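# Press down the marked end of the ivory rocker switch

## Task

Push the marked end of the ivory rocker switch down until it latches and stays there, with the switch body still lying flat on the table. At the end neither arm may be in contact with the switch, and any drink can, parts box or small stack bin must still be upright.

## Robot and tools

ROBOT. Two six-joint arms with parallel grippers: left_arm on the +y side, right_arm on the -y side. These are not image sides. The calibrated base of left_arm is at (+0.035, +0.272, 0) m and the base of right_arm is at (+0.005, -0.244, 0) m, each yawed slightly. Joint order in every row and every result list is waist, shoulder, elbow, wrist pitch, wrist yaw, wrist roll. Stated ranges in rad: waist -2.618 to 3.054, shoulder 0.000 to 3.142, elbow 0.000 to 3.142, wrist pitch -1.571 to 1.571, wrist yaw -1.571 to 1.571, wrist roll -2.094 to 2.094. The real limits may differ from these by up to 0.059 rad. A camera stand sits behind the arms.

FRAME. All hand positions use the scene frame. Its origin is at table-top height, halfway between the two nominal bases. +x points out over the table, +z points up, and +y points toward left_arm. end_effector_position is in metres and marks the point between the finger pads, about 1 cm short of the tips. end_effector_quat_wxyz gives the hand orientation. The fingers extend along the gripper's +z axis and open along its y axis. Printed hand poses can be off by a few cm, more at long reach.

ROW FORMAT. A row is one flat list of 14 numbers, each in [-1, 1], covering both arms even if only one moves. Numbers 1-6 are left_arm joint offsets, number 7 is the left opening, numbers 8-13 are right_arm joint offsets, and number 14 is the right opening. The joint numbers are offsets, not poses. They count from the Joint targets in force when the action (or move) begins, not from the previous row. They are scaled so that 1.0 = 2.224 rad for waist, shoulder and elbow, and 1.0 = 8.485 rad for the three wrist joints. Sending the same offset twice moves the arm twice. Send 0 for a joint to re-command its current targets. The opening is absolute: +1 is fully open and -1 is closed. Resending the present value leaves a gripper unchanged, while 0 means half open.

execute_actions(actions, cameras). actions is a list of actions. Each action is a table of at most 15 rows, each row lasting 1/30 s, so one action takes 0.5 s. A shorter table repeats its last row. If any action would push a joint more than 0.059 rad beyond its range, that action is rejected for both arms. If the first action fails this check, or anything is malformed, the whole call is refused. An empty actions list returns all camera images and the scene number. cameras takes a list of names, ["all"], or []. An unknown name invalidates the call. Results also list joint positions at some control steps.

move(target, speed, blend, opening_speed, grip_force, blocking, cameras). target is one 14-number row, or a list of up to 15 rows. Every row's offsets count from the same starting Joint targets. Joints travel in step, so hands follow curves. The whole move must fit in 10 s and lasts at least 0.5 s. speed is the top speed in rad/s of whichever joint has farthest to go: 0.01 to 12.57, default 0.5. It can be one value or one per target. blend, in rad, rounds corners at intermediate targets; 0 makes the arm stop at each one. opening_speed is how fast the opening changes, per second on the -1 to +1 scale, at least 0.2. grip_force is a per-pad limit in N, from 10 to 50, and it persists. With blocking=false the call returns after about 0.5 s while motion continues. The result adds a "move:" line giving the outcome: done, off_target (resting more than 0.035 rad from target), moving, held or fault. It may also say limits=held. Neither done nor off_target tells you about contact. Moves ignore obstacles and the other arm.

wait(seconds 0 to 10) runs the scene while each arm holds its last command. It returns early if a running move ends. stop brakes a running move; braking needs some distance. zoom_image(camera, region) enlarges a region [x0, y0, x1, y1] in pixels, at most 504x504, from the latest image of cam_head_left or cam_head_right. finished_scene(scene) ends the current scene for good; scene is 1 to 3.

RESULT LINES. Joint positions (rad), Joint velocities (rad/s) and Joint targets (the base for your next offsets) are given per arm. Each arm's list ends with the finger-pad gap in metres, which is 0.094 when fully open. "within noise" means the arm is still. Joint torques are in N m and are positive toward larger angles. They include gravity, offsets and noise, and numbers 1-3 wrap at ±28. grip_measured is on the opening scale. "joint sent to its limit" means a joint reached its end. "joint command not followed" means a clearance check changed some targets. Tool commands shows each gripper's present command. MOTOR HOT appears at 75 °C. At 90 °C an OVER-TEMPERATURE FAULT folds that arm away, and it stays idle.

CAMERAS. cam_head_left and cam_head_right are both 896x504. They sit on a shared bar about 1.03 m up at x ≈ -0.22 and look down over the table. Calibration: cam_head_left fx=fy=472.646, cx=445.924, cy=248.6. cam_head_right fx=fy=472.083, cx=445.721, cy=248.912. Both have small radial distortion. Expect errors of up to several mm and a degree or two.

LIMITS ON MOTION. Joint speed is capped, and each target may lead its measured angle by at most 0.339 rad (big joints) or 2.2 rad (wrist). If a target would move the hand more than 200 mm away, it is scaled back. Very small offsets may not start a joint moving.

THINGS TO AVOID. Approach the switch slowly and press with closed fingertips onto the marked end, just far enough to latch it. Then lift clear so nothing touches the switch. Fast or deep contact makes hard hits. Never strike the table, fixtures, the can, the box or the bin, and never let anything fall off the table. Keep the arms from pressing on each other or gripping each other's fingers. Contact with a wrist-camera cable counts as hand contact, and force on the cable is harmful. After a push, command the targets back past the measured angles so the arm stops pressing. Do not leave an arm straining or stretched out, because motors heat even while you think.

Each tool is called as a command line: name --argument value for each argument, lists and objects as JSON in quotes; but a table of rows of numbers goes row by row, as --pt "numbers of a row", without its own name.

## Session

execute_actions --actions '[]'

Scene clock: 0.00 s.
left_arm: end_effector_position=(+0.4306, +0.2970, +0.1019) grip_measured=+1.000 end_effector_quat_wxyz=(+0.594, -0.058, +0.801, +0.043) | right_arm: end_effector_position=(+0.4078, -0.2592, +0.1006) grip_measured=+1.000 end_effector_quat_wxyz=(+0.587, +0.008, +0.810, -0.016)
Joint positions: left_arm=[0.015 1.55 0.343 0.908 -0.141 -0.044 0.094] | right_arm=[-0.012 1.559 0.377 0.866 -0.004 -0.019 0.094]
Joint velocities: within noise
Joint torques (N m): no reading
Heat: left arm: 26 °C; right arm: 30 °C.
Joint targets: left_arm=[0.015 1.542 0.352 0.915 -0.142 -0.045] | right_arm=[-0.012 1.552 0.383 0.873 -0.004 -0.019]
Tool commands: left_gripper/opening=+1.0 right_gripper/opening=+1.0

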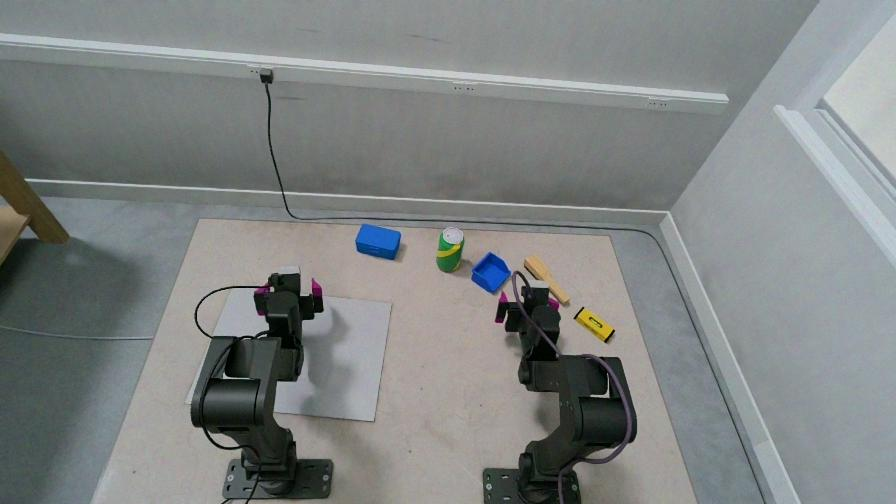

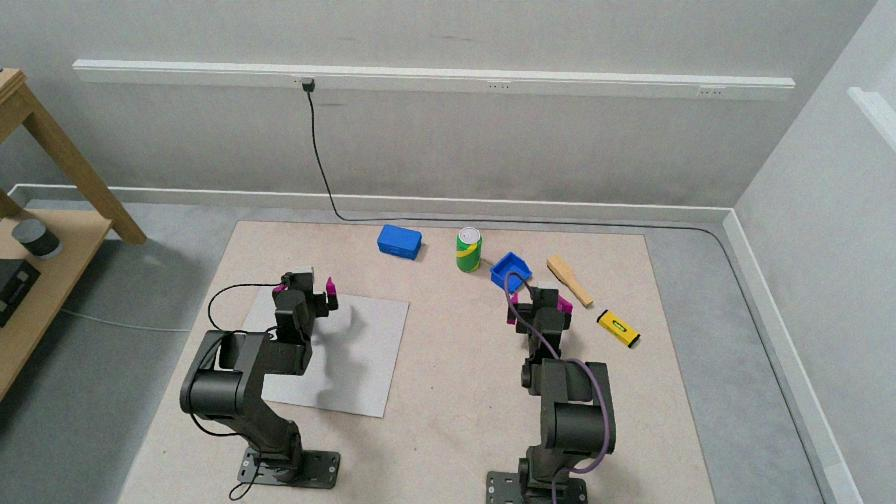

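zoom_image --camera "cam_head_left" --region '[180, 210, 420, 430]'

zoom_image --camera "cam_head_right" --region '[200, 210, 440, 430]'

Scaled by 2.100 from the camera's 896x504 image, which has a finer 1280x720 frame.

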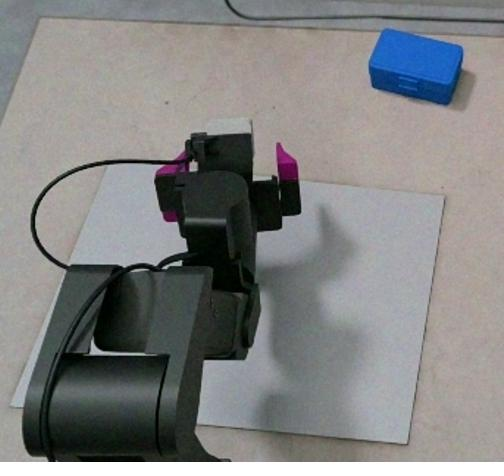

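Scaled by 2.100 from the camera's 896x504 image, which has a finer 1280x720 frame.

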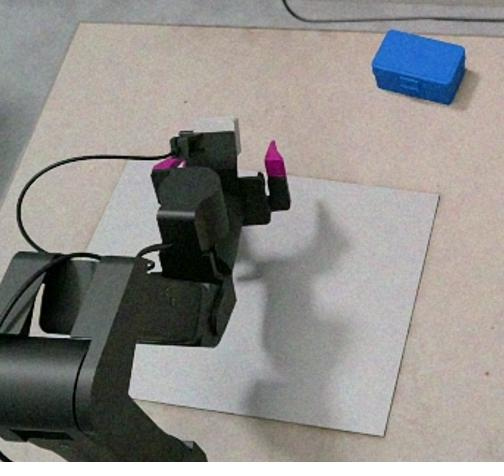

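zoom_image --camera "cam_head_left" --region '[430, 220, 670, 460]'

zoom_image --camera "cam_head_right" --region '[430, 220, 670, 460]'

Scaled by 2.100 from the camera's 896x504 image, which has a finer 1280x720 frame.

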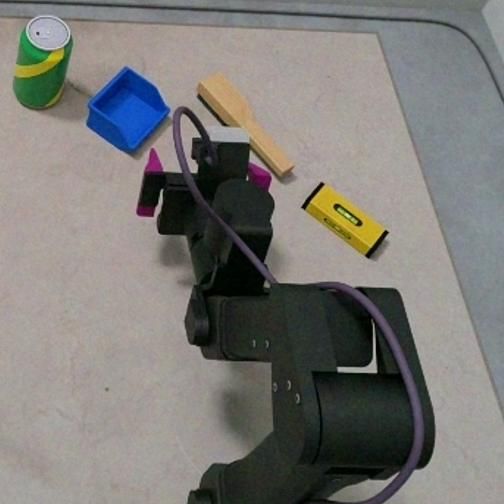

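Scaled by 2.100 from the camera's 896x504 image, which has a finer 1280x720 frame.

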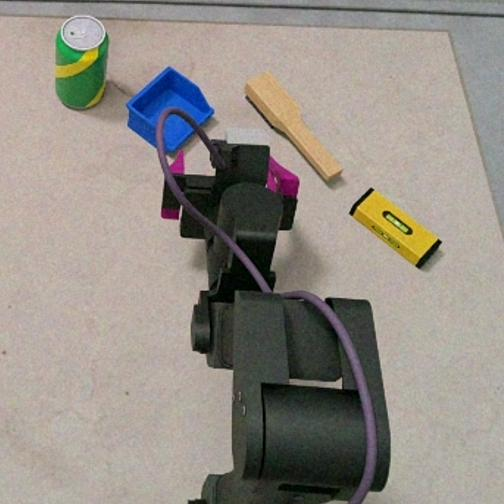

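move --pt "0 -0.135 0 0 0 0 1.0 0 0 0 0 0 0 1.0" --pt "0.4047 -0.135 0 0 0 0 1.0 0 0 0 0 0 0 1.0" --blend '[0.1, 0]' --speed 0.6 --cameras '["all"]'

Scene clock: 18.10 s.
left_arm: end_effector_position=(+0.2561, +0.5884, +0.2075) grip_measured=+1.000 end_effector_quat_wxyz=(+0.617, -0.365, +0.612, +0.334) | right_arm: end_effector_position=(+0.4077, -0.2592, +0.1005) grip_measured=+1.000 end_effector_quat_wxyz=(+0.587, +0.008, +0.810, -0.016)
Joint positions: left_arm=[0.91 1.264 0.343 0.905 -0.141 -0.044 0.094] | right_arm=[-0.012 1.559 0.377 0.865 -0.004 -0.019 0.094]
Joint torques (N m): left_arm=[0.34 -5.16 7.97 2.29 0.04 -0.03] | right_arm=[-0.01 -4.83 6.24 2.2 -0.01 -0.03]
Heat: left arm: 28 °C; right arm: 33 °C.
Joint targets: left_arm=[0.915 1.241 0.352 0.915 -0.142 -0.045] | right_arm=[-0.012 1.552 0.383 0.873 -0.004 -0.019]
move: done

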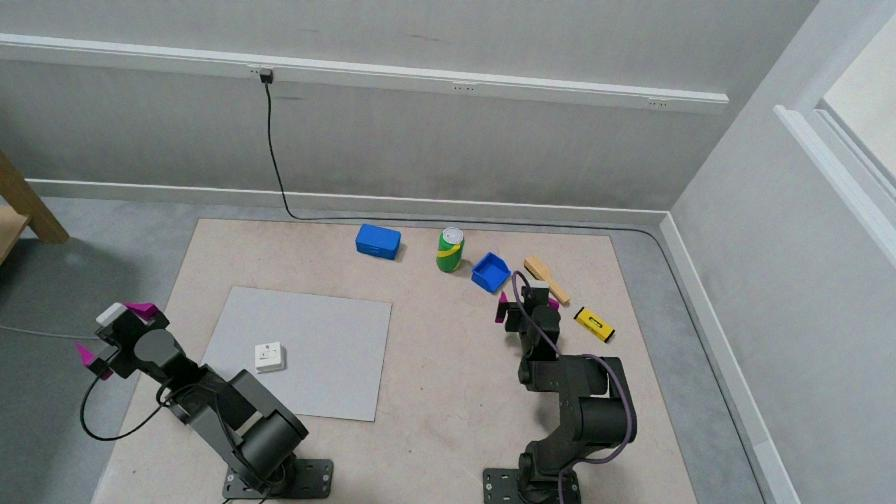

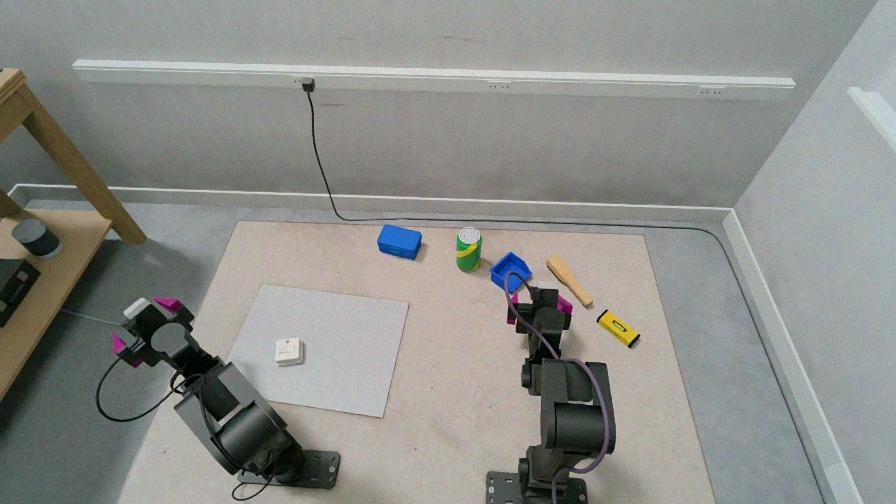

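zoom_image --camera "cam_head_left" --region '[240, 330, 300, 385]'

zoom_image --camera "cam_head_right" --region '[260, 325, 320, 380]'

Scaled by 8.400 from the camera's 896x504 image, which has a finer 1280x720 frame.

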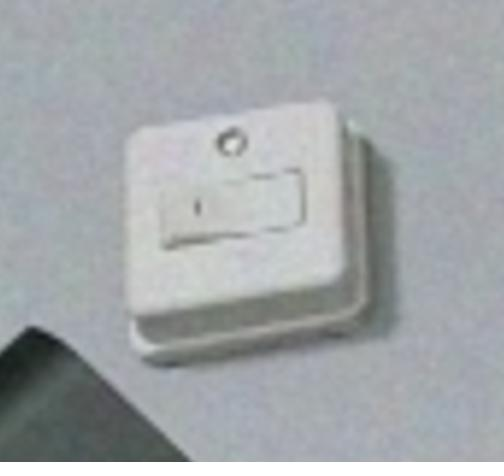

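Scaled by 8.400 from the camera's 896x504 image, which has a finer 1280x720 frame.

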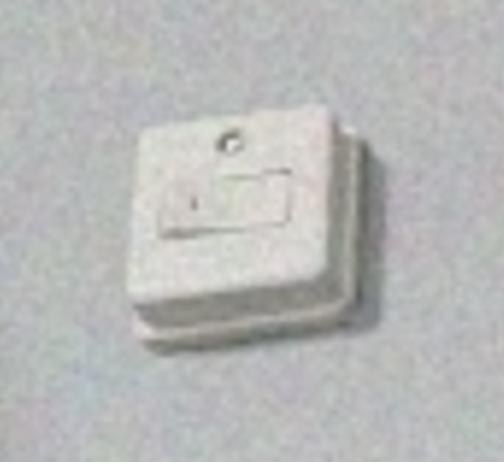

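zoom_image --camera "cam_head_left" --region '[252, 338, 288, 376]'

zoom_image --camera "cam_head_right" --region '[272, 332, 308, 370]'

zoom_image --camera "cam_head_left" --region '[60, 290, 220, 450]'

Scaled by 13.263 from the camera's 896x504 image, which has a finer 1280x720 frame.

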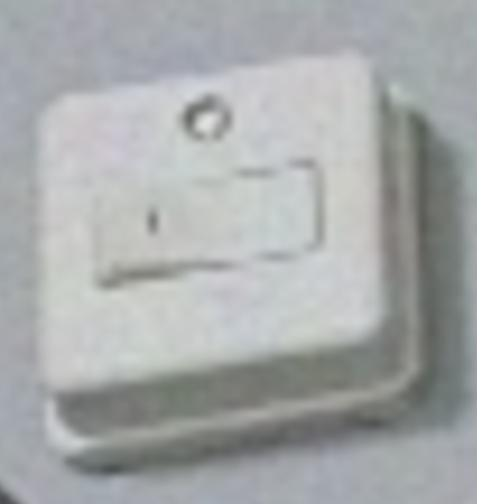

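Scaled by 13.263 from the camera's 896x504 image, which has a finer 1280x720 frame.

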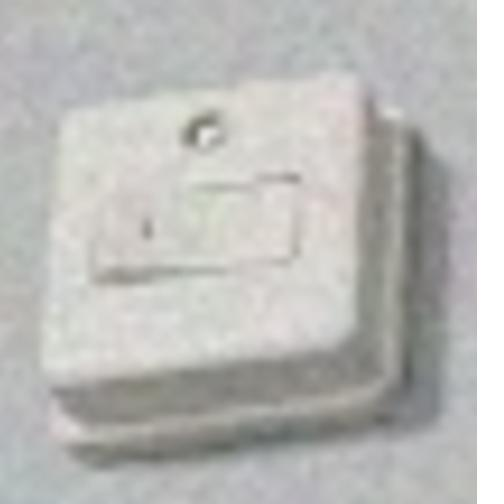

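Scaled by 3.150 from the camera's 896x504 image, which has a finer 1280x720 frame.

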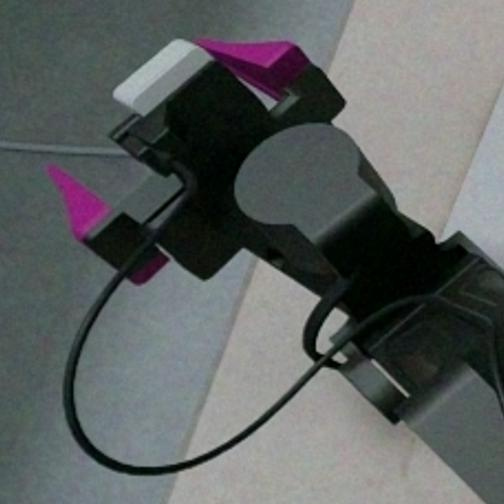

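move --pt "0 0.0935 0.3251 -0.2489 0.01674 0.0053 -1.0 0 0 0 0 0 0 1.0" --pt "-0.3287 0.0935 0.3251 -0.2489 0.01674 0.0053 -1.0 0 0 0 0 0 0 1.0" --blend '[0.1, 0]' --speed 0.9 --cameras '["all"]'

Scene clock: 42.20 s.
left_arm: end_effector_position=(+0.2638, +0.3128, +0.0924) grip_measured=-0.995 end_effector_quat_wxyz=(-0.003, -0.089, +0.996, +0.002) | right_arm: end_effector_position=(+0.4077, -0.2592, +0.1005) grip_measured=+1.000 end_effector_quat_wxyz=(+0.587, +0.008, +0.810, -0.016)
Joint positions: left_arm=[0.187 1.437 1.048 -1.188 -0.004 -0.009 0] | right_arm=[-0.012 1.559 0.377 0.865 -0.004 -0.019 0.094]
Joint torques (N m): left_arm=[-0.38 -3.38 9.31 0.45 0.07 0.07] | right_arm=[-0.01 -4.83 6.24 2.19 -0.01 -0.02]
Heat: left arm: 29 °C; right arm: 35 °C.
Joint targets: left_arm=[0.183 1.449 1.075 -1.197 0.000 0.000] | right_arm=[-0.012 1.552 0.383 0.873 -0.004 -0.019]
move: done

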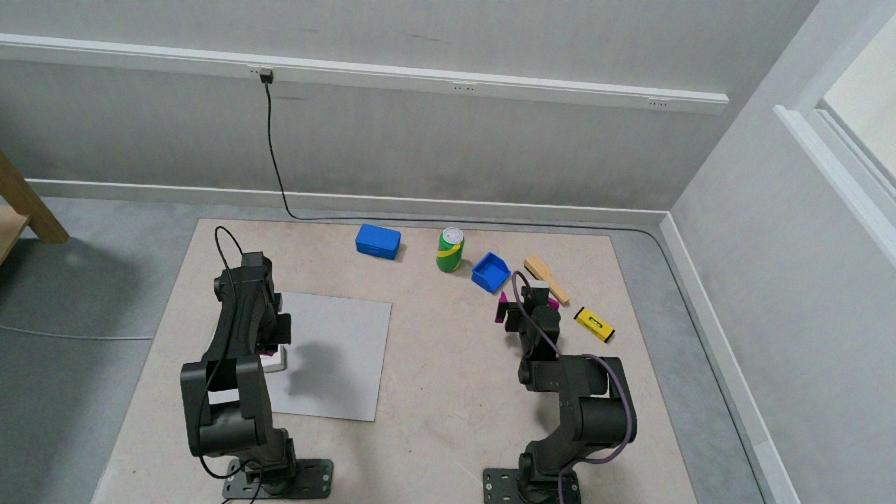

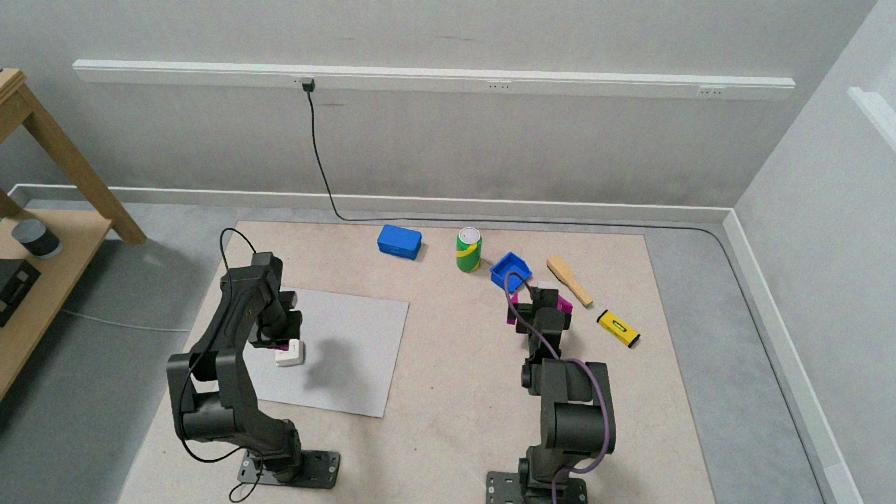

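zoom_image --camera "cam_head_right" --region '[230, 310, 320, 400]'

zoom_image --camera "cam_head_left" --region '[220, 310, 310, 400]'

Scaled by 5.600 from the camera's 896x504 image, which has a finer 1280x720 frame.

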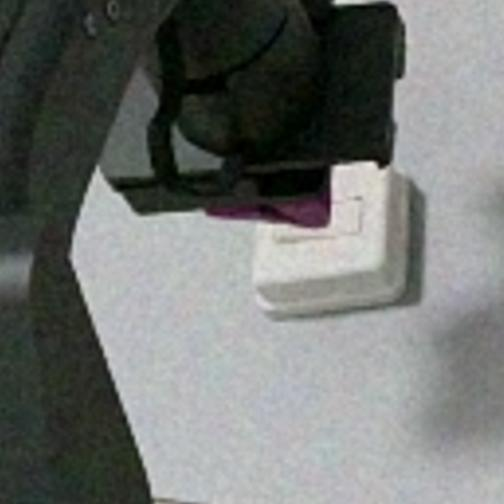

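Scaled by 5.600 from the camera's 896x504 image, which has a finer 1280x720 frame.

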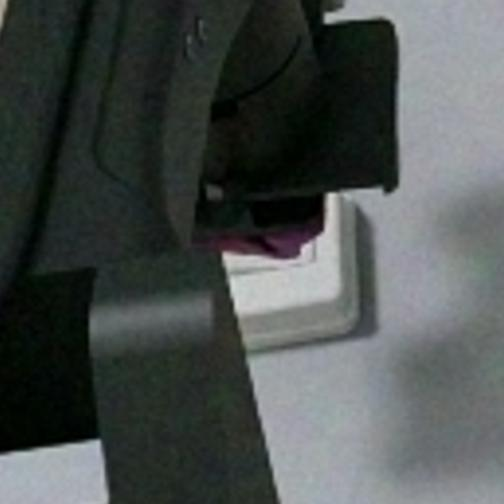

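move --target '[-0.0045, 0.02496, -0.03296, 0.01591, 0.00047, 0.00106, -1.0, 0, 0, 0, 0, 0, 0, 1.0]' --speed 0.1 --cameras '["all"]'

zoom_image --camera "cam_head_right" --region '[245, 320, 315, 390]'

zoom_image --camera "cam_head_left" --region '[230, 320, 300, 390]'

Scene clock: 52.50 s.
left_arm: end_effector_position=(+0.2774, +0.3133, +0.0704) grip_measured=-0.995 end_effector_quat_wxyz=(+0.005, -0.082, +0.997, +0.002) | right_arm: end_effector_position=(+0.4077, -0.2592, +0.1005) grip_measured=+1.000 end_effector_quat_wxyz=(+0.587, +0.008, +0.810, -0.016)
Joint positions: left_arm=[0.18 1.492 1.008 -1.078 -0.004 -0.001 0] | right_arm=[-0.012 1.559 0.377 0.865 -0.004 -0.019 0.094]
Joint torques (N m): left_arm=[-0.58 -3.67 6.02 0.68 0.1 0.09] | right_arm=[0.01 -4.82 6.24 2.19 -0.01 -0.02]
Heat: left arm: 28 °C; right arm: 36 °C.
Joint targets: left_arm=[0.173 1.505 1.002 -1.062 0.004 0.009] | right_arm=[-0.012 1.552 0.383 0.873 -0.004 -0.019]
move: done

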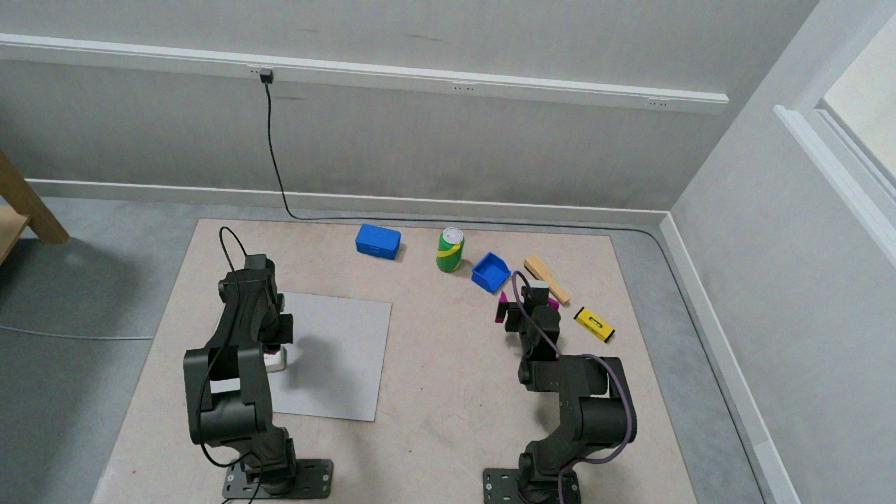

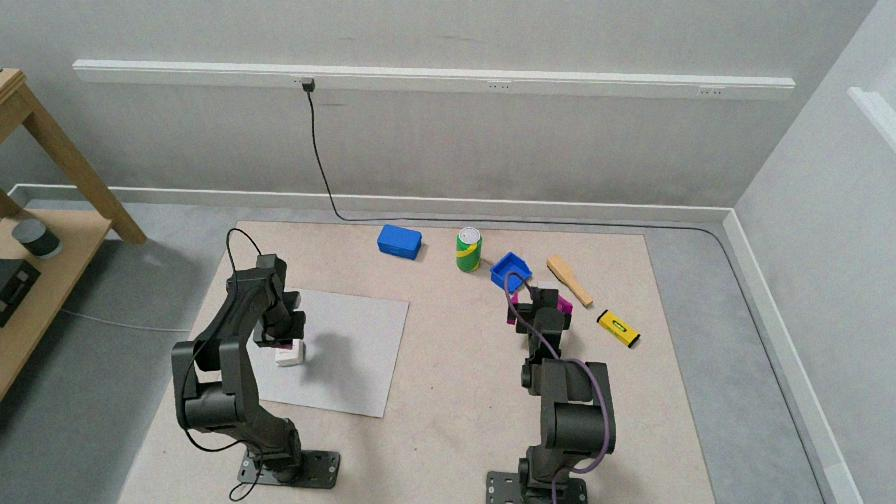

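Scaled by 7.200 from the camera's 896x504 image, which has a finer 1280x720 frame.

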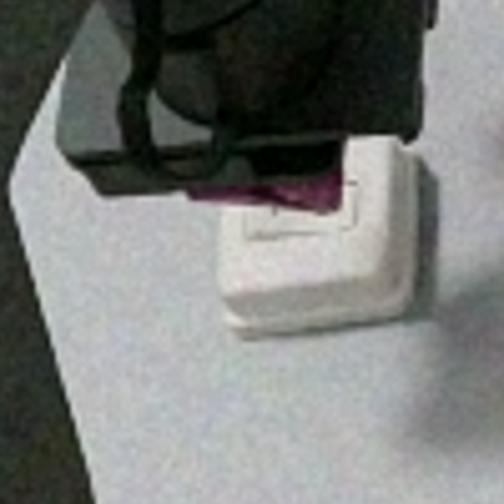

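Scaled by 7.200 from the camera's 896x504 image, which has a finer 1280x720 frame.

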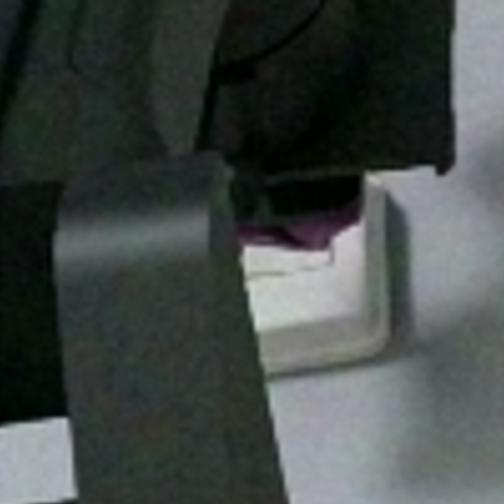

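move --pt "0.0045 -0.0252 0.0328 -0.0159 0 0 -1.0 0 0 0 0 0 0 1.0" --pt "-0.2576 -0.1187 -0.2923 0.2330 -0.0005 -0.0011 -1.0 0 0 0 0 0 0 1.0" --blend '[0.03, 0]' --speed 0.9 --cameras '["all"]'

zoom_image --camera "cam_head_right" --region '[330, 270, 430, 370]'

zoom_image --camera "cam_head_left" --region '[330, 270, 430, 370]'

Scene clock: 62.23 s.
left_arm: end_effector_position=(+0.3927, +0.1174, +0.2109) grip_measured=-0.995 end_effector_quat_wxyz=(+0.688, +0.144, +0.697, -0.143) | right_arm: end_effector_position=(+0.4077, -0.2592, +0.1005) grip_measured=+1.000 end_effector_quat_wxyz=(+0.587, +0.008, +0.810, -0.016)
Joint positions: left_arm=[-0.394 1.267 0.359 0.894 -0.003 -0.001 0] | right_arm=[-0.012 1.559 0.377 0.865 -0.004 -0.019 0.094]
Joint torques (N m): left_arm=[-0.49 -5.45 6.48 2.41 0.06 -0.02] | right_arm=[-0.02 -4.83 6.26 2.19 -0.01 -0.03]
Heat: left arm: 28 °C; right arm: 36 °C.
Joint targets: left_arm=[-0.400 1.241 0.351 0.915 0.000 0.000] | right_arm=[-0.012 1.552 0.383 0.873 -0.004 -0.019]
move: done

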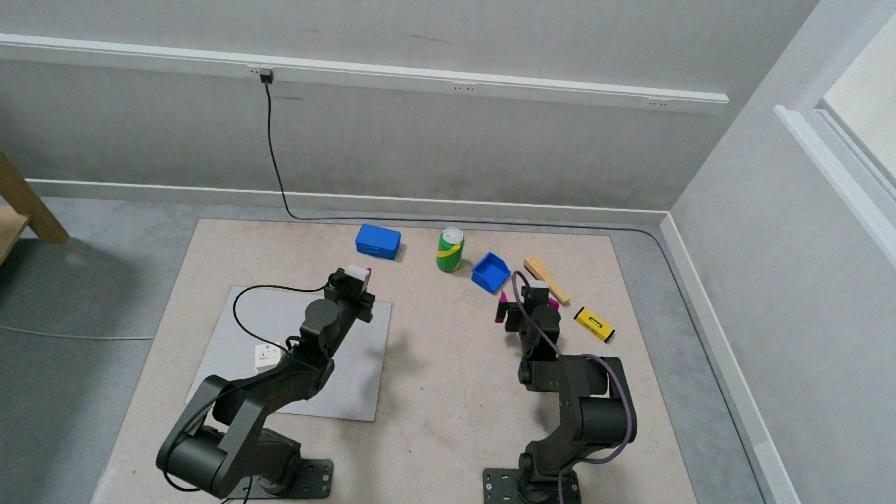

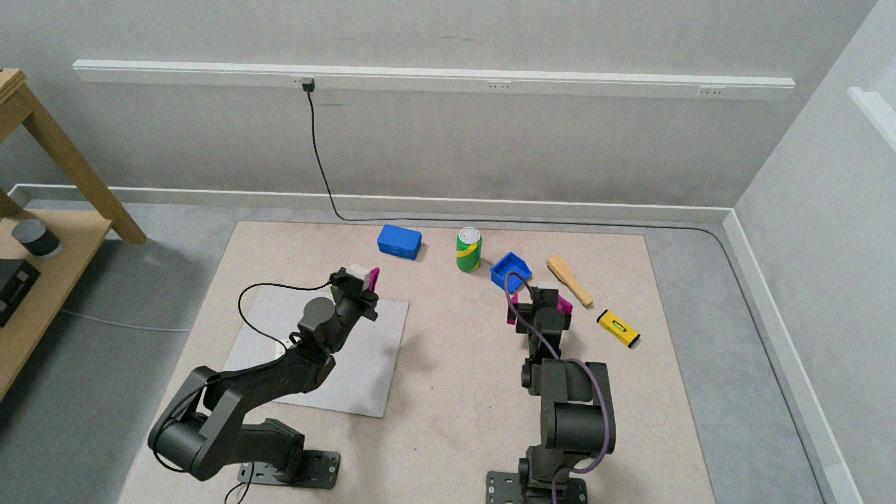

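Scaled by 5.040 from the camera's 896x504 image, which has a finer 1280x720 frame.

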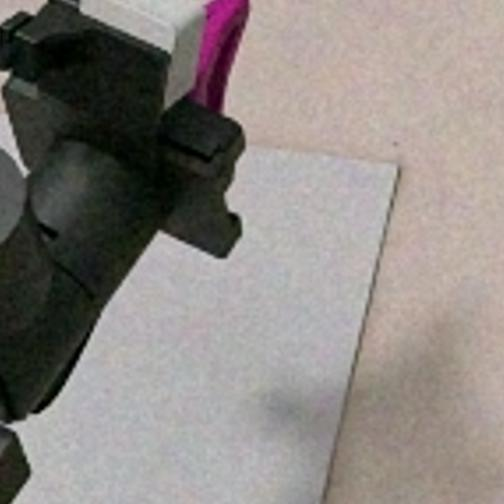

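Scaled by 5.040 from the camera's 896x504 image, which has a finer 1280x720 frame.

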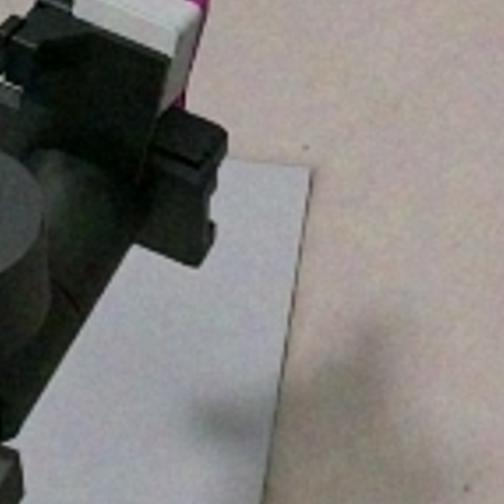

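move --target '[0, 0.1936, 0.465, -0.2592, 0, 0, -1.0, 0, 0, 0, 0, 0, 0, 1.0]' --speed 0.9 --cameras '["all"]'

zoom_image --camera "cam_head_right" --region '[310, 270, 410, 370]'

zoom_image --camera "cam_head_left" --region '[310, 270, 410, 370]'

Scene clock: 69.83 s.
left_arm: end_effector_position=(+0.3045, +0.1559, +0.1172) grip_measured=-0.995 end_effector_quat_wxyz=(+0.000, +0.204, +0.979, +0.002) | right_arm: end_effector_position=(+0.4077, -0.2592, +0.1005) grip_measured=+1.000 end_effector_quat_wxyz=(+0.587, +0.008, +0.810, -0.016)
Joint positions: left_arm=[-0.394 1.654 1.359 -1.276 -0.003 -0.001 0] | right_arm=[-0.012 1.559 0.377 0.865 -0.004 -0.019 0.094]
Joint torques (N m): left_arm=[-0.51 -5.09 9.37 0.45 0.06 0] | right_arm=[-0.02 -4.83 6.23 2.19 -0.01 -0.02]
Heat: left arm: 29 °C; right arm: 37 °C.
Joint targets: left_arm=[-0.400 1.672 1.386 -1.285 0.000 0.000] | right_arm=[-0.012 1.552 0.383 0.873 -0.004 -0.019]
move: done

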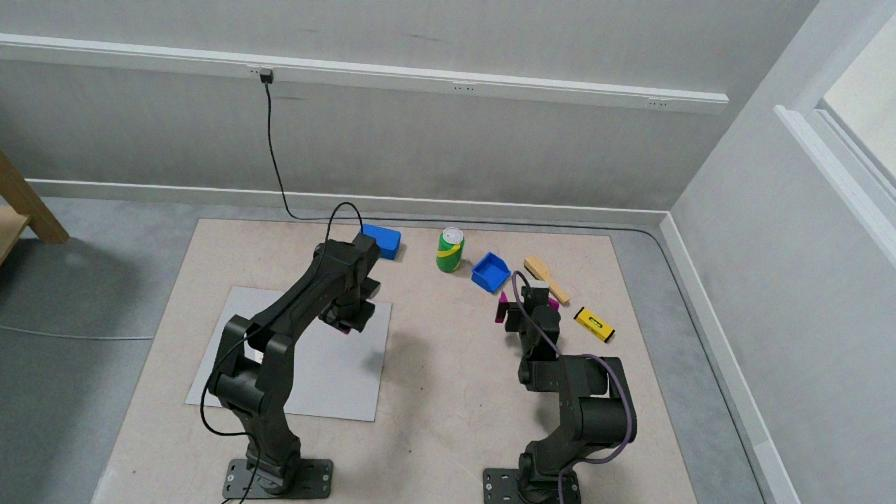

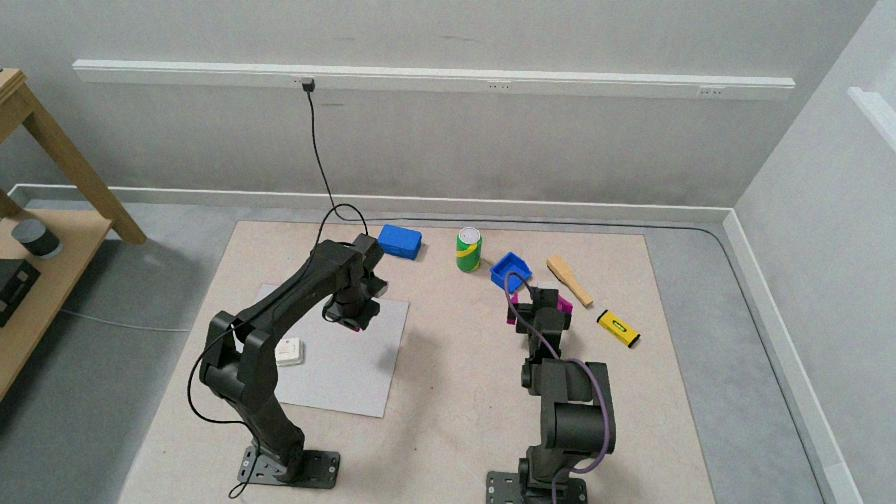

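Scaled by 5.040 from the camera's 896x504 image, which has a finer 1280x720 frame.

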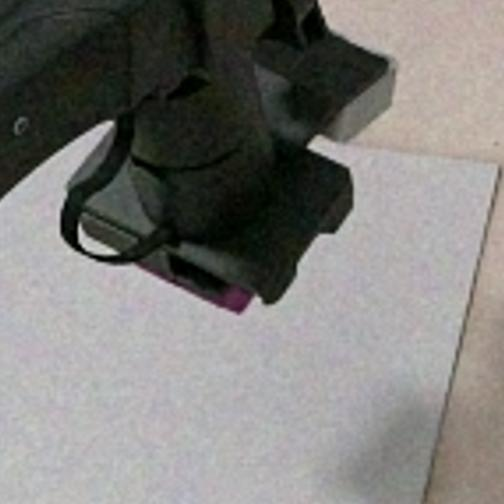

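Scaled by 5.040 from the camera's 896x504 image, which has a finer 1280x720 frame.

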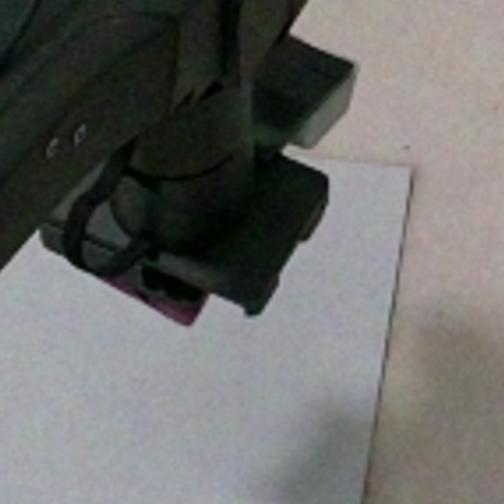

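move --target '[0, 0.0962, 0.1057, -0.02946, 0, 0, -1.0, 0, 0, 0, 0, 0, 0, 1.0]' --speed 0.5 --cameras '["all"]'

zoom_image --camera "cam_head_right" --region '[310, 270, 410, 370]'

zoom_image --camera "cam_head_left" --region '[310, 270, 410, 370]'

Scene clock: 75.77 s.
left_arm: end_effector_position=(+0.3040, +0.1561, +0.1187) grip_measured=-0.995 end_effector_quat_wxyz=(-0.110, +0.203, +0.973, +0.025) | right_arm: end_effector_position=(+0.4077, -0.2592, +0.1005) grip_measured=+1.000 end_effector_quat_wxyz=(+0.587, +0.008, +0.810, -0.016)
Joint positions: left_arm=[-0.394 1.868 1.595 -1.523 -0.003 -0.001 0] | right_arm=[-0.012 1.559 0.377 0.865 -0.004 -0.019 0.094]
Joint torques (N m): left_arm=[-0.55 -6.42 8.92 -0.02 0.06 -0.02] | right_arm=[-0.01 -4.82 6.23 2.19 -0.01 -0.03]
Heat: left arm: 28 °C; right arm: 37 °C.
Joint targets: left_arm=[-0.400 1.886 1.621 -1.534 0.000 0.000] | right_arm=[-0.012 1.552 0.383 0.873 -0.004 -0.019]
move: done

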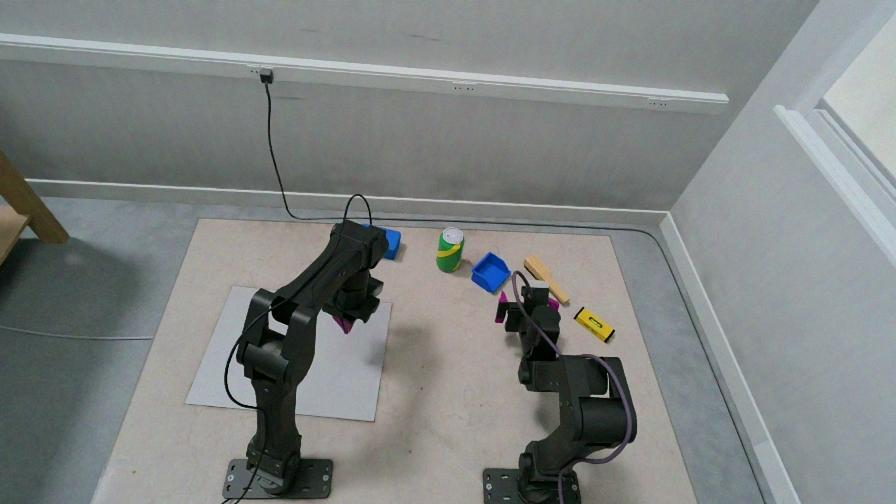

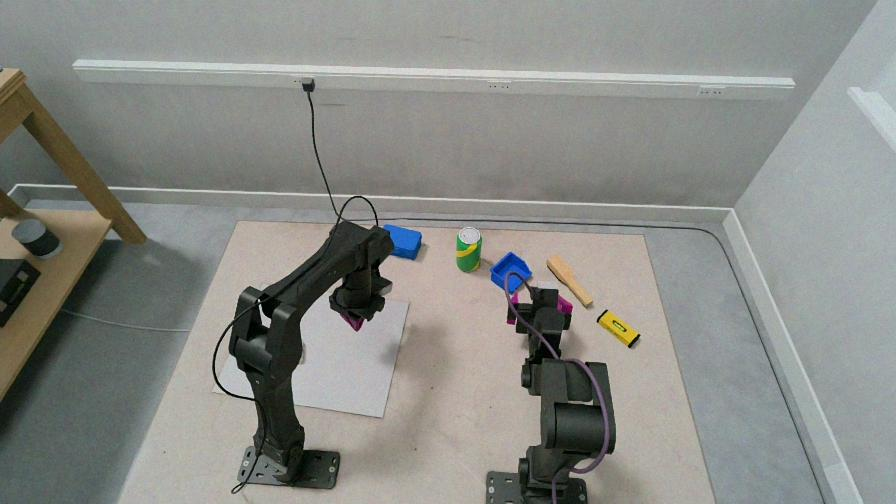

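Scaled by 5.040 from the camera's 896x504 image, which has a finer 1280x720 frame.

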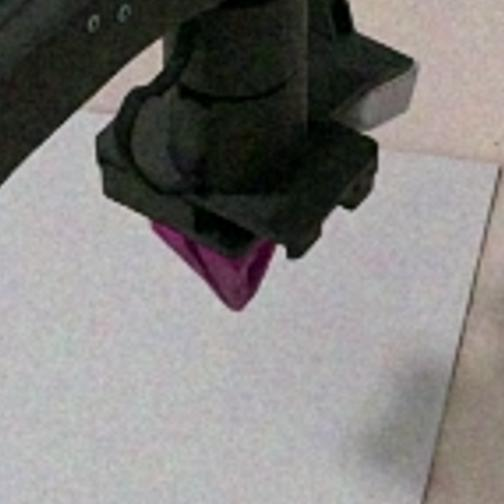

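Scaled by 5.040 from the camera's 896x504 image, which has a finer 1280x720 frame.

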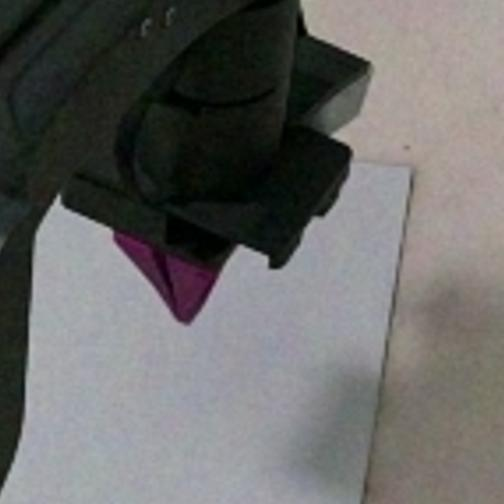

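move --target '[0.3071, -0.02095, -0.09429, 0.01262, 0, 0, -1.0, 0, 0, 0, 0, 0, 0, 1.0]' --speed 0.6 --cameras '["all"]'

zoom_image --camera "cam_head_right" --region '[245, 310, 325, 390]'

zoom_image --camera "cam_head_left" --region '[225, 310, 305, 390]'

Scene clock: 92.90 s.
left_arm: end_effector_position=(+0.2899, +0.3434, +0.0806) grip_measured=-0.995 end_effector_quat_wxyz=(-0.158, -0.133, +0.978, -0.020) | right_arm: end_effector_position=(+0.4077, -0.2592, +0.1005) grip_measured=+1.000 end_effector_quat_wxyz=(+0.587, +0.008, +0.810, -0.016)
Joint positions: left_arm=[0.286 1.868 1.417 -1.44 -0.002 -0.001 0] | right_arm=[-0.012 1.559 0.377 0.865 -0.004 -0.019 0.094]
Joint torques (N m): left_arm=[-0.24 -10.06 5.52 0.04 0.04 0] | right_arm=[0.01 -4.82 6.24 2.19 -0.01 -0.02]
Heat: left arm: 29 °C; right arm: 37 °C.
Joint targets: left_arm=[0.284 1.839 1.411 -1.427 0.000 0.000] | right_arm=[-0.012 1.552 0.383 0.873 -0.004 -0.019]
move: done

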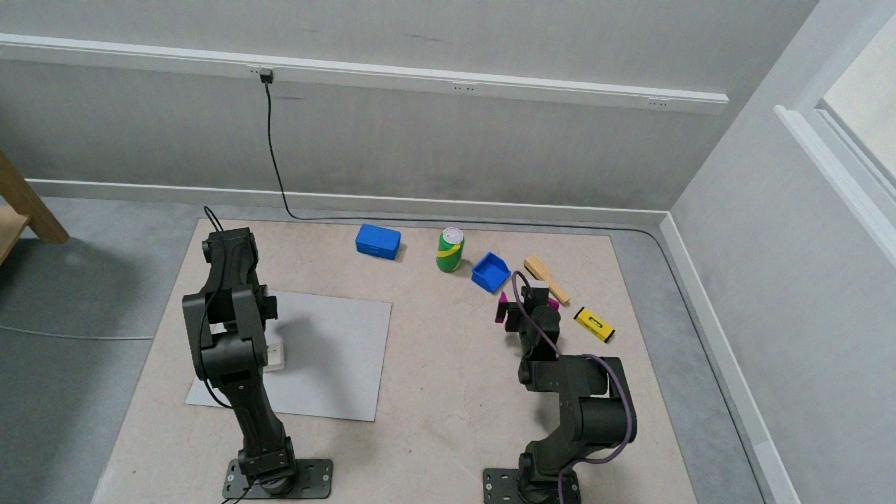

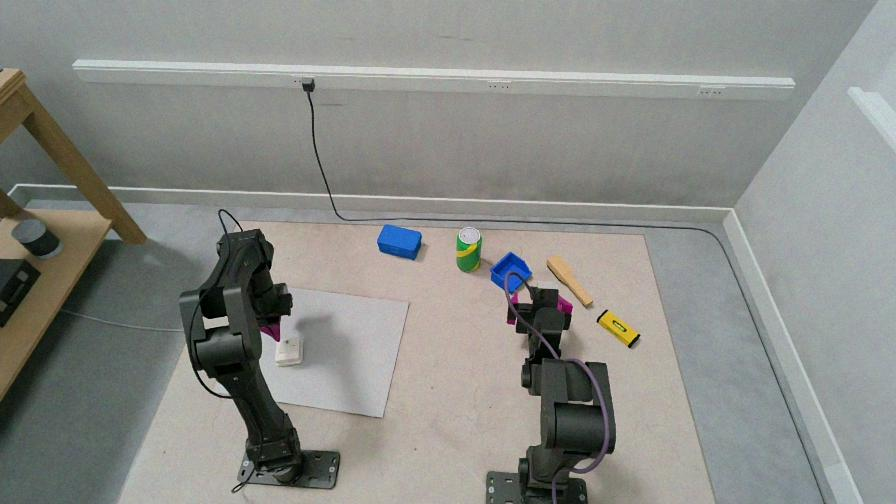

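Scaled by 6.300 from the camera's 896x504 image, which has a finer 1280x720 frame.

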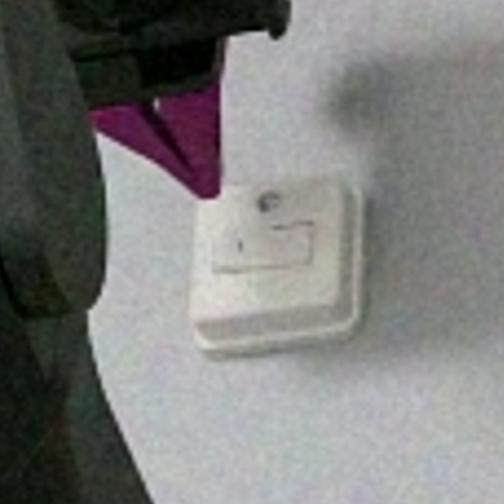

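Scaled by 6.300 from the camera's 896x504 image, which has a finer 1280x720 frame.

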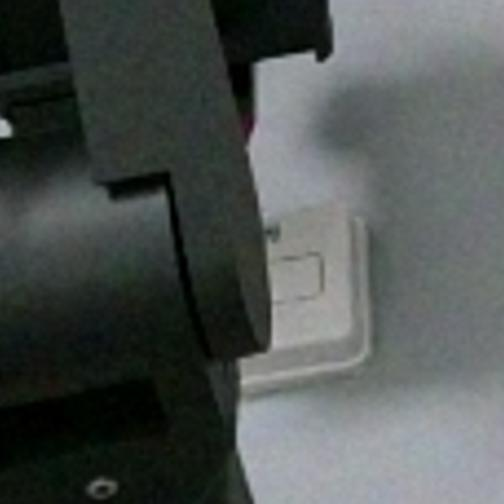

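move --target '[0.0034, 0.0009, -0.0352, 0.01077, 0, 0, -1.0, 0, 0, 0, 0, 0, 0, 1.0]' --speed 0.1 --cameras '["all"]'

zoom_image --camera "cam_head_right" --region '[255, 315, 315, 375]'

zoom_image --camera "cam_head_left" --region '[235, 320, 295, 380]'

Scene clock: 102.93 s.
left_arm: end_effector_position=(+0.2883, +0.3429, +0.0606) grip_measured=-0.995 end_effector_quat_wxyz=(-0.151, -0.133, +0.979, -0.020) | right_arm: end_effector_position=(+0.4077, -0.2592, +0.1005) grip_measured=+1.000 end_effector_quat_wxyz=(+0.587, +0.008, +0.810, -0.016)
Joint positions: left_arm=[0.286 1.868 1.339 -1.349 -0.002 -0.001 0] | right_arm=[-0.012 1.559 0.377 0.865 -0.004 -0.019 0.094]
Joint torques (N m): left_arm=[0.36 -9.88 5.38 0.06 0.03 -0.02] | right_arm=[0.01 -4.82 6.23 2.19 -0.01 -0.02]
Heat: left arm: 28 °C; right arm: 38 °C.
Joint targets: left_arm=[0.291 1.841 1.333 -1.336 0.000 0.000] | right_arm=[-0.012 1.552 0.383 0.873 -0.004 -0.019]
move: done

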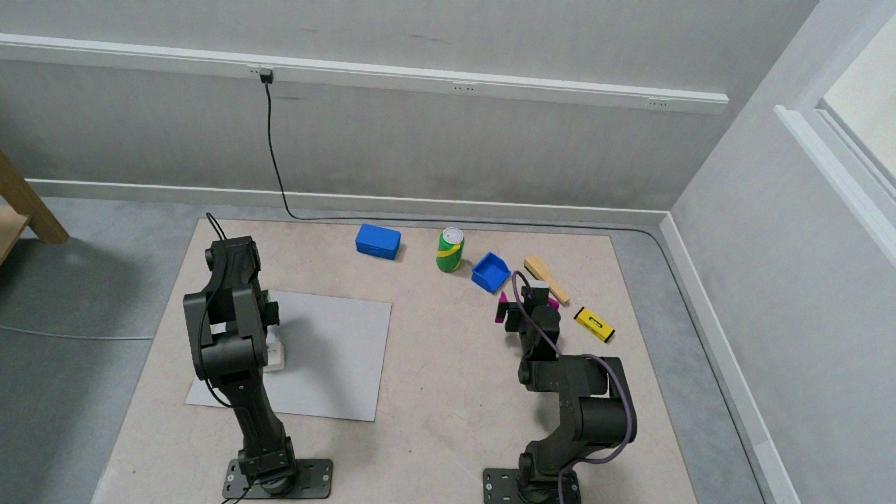

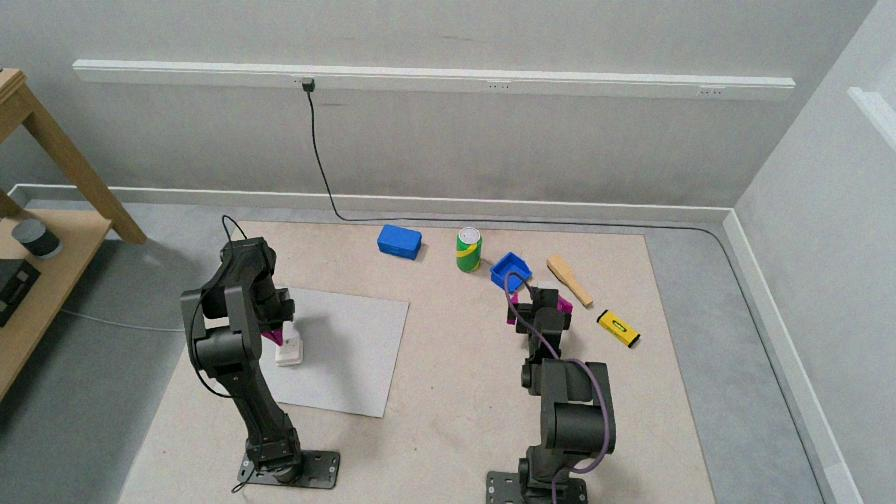

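Scaled by 8.400 from the camera's 896x504 image, which has a finer 1280x720 frame.

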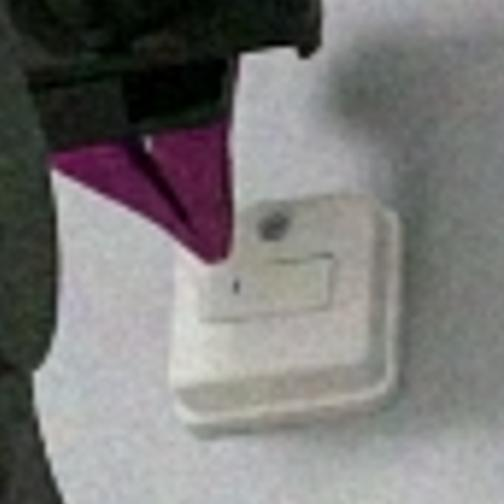

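Scaled by 8.400 from the camera's 896x504 image, which has a finer 1280x720 frame.

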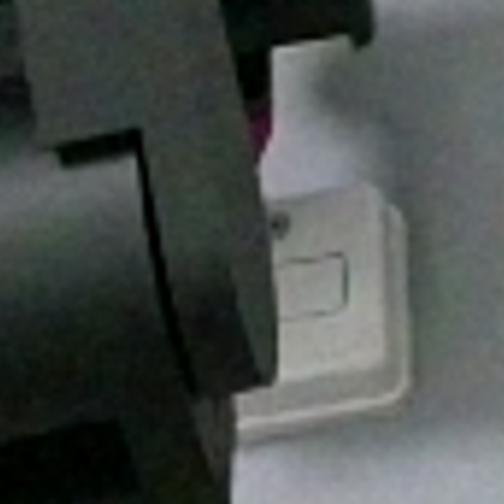

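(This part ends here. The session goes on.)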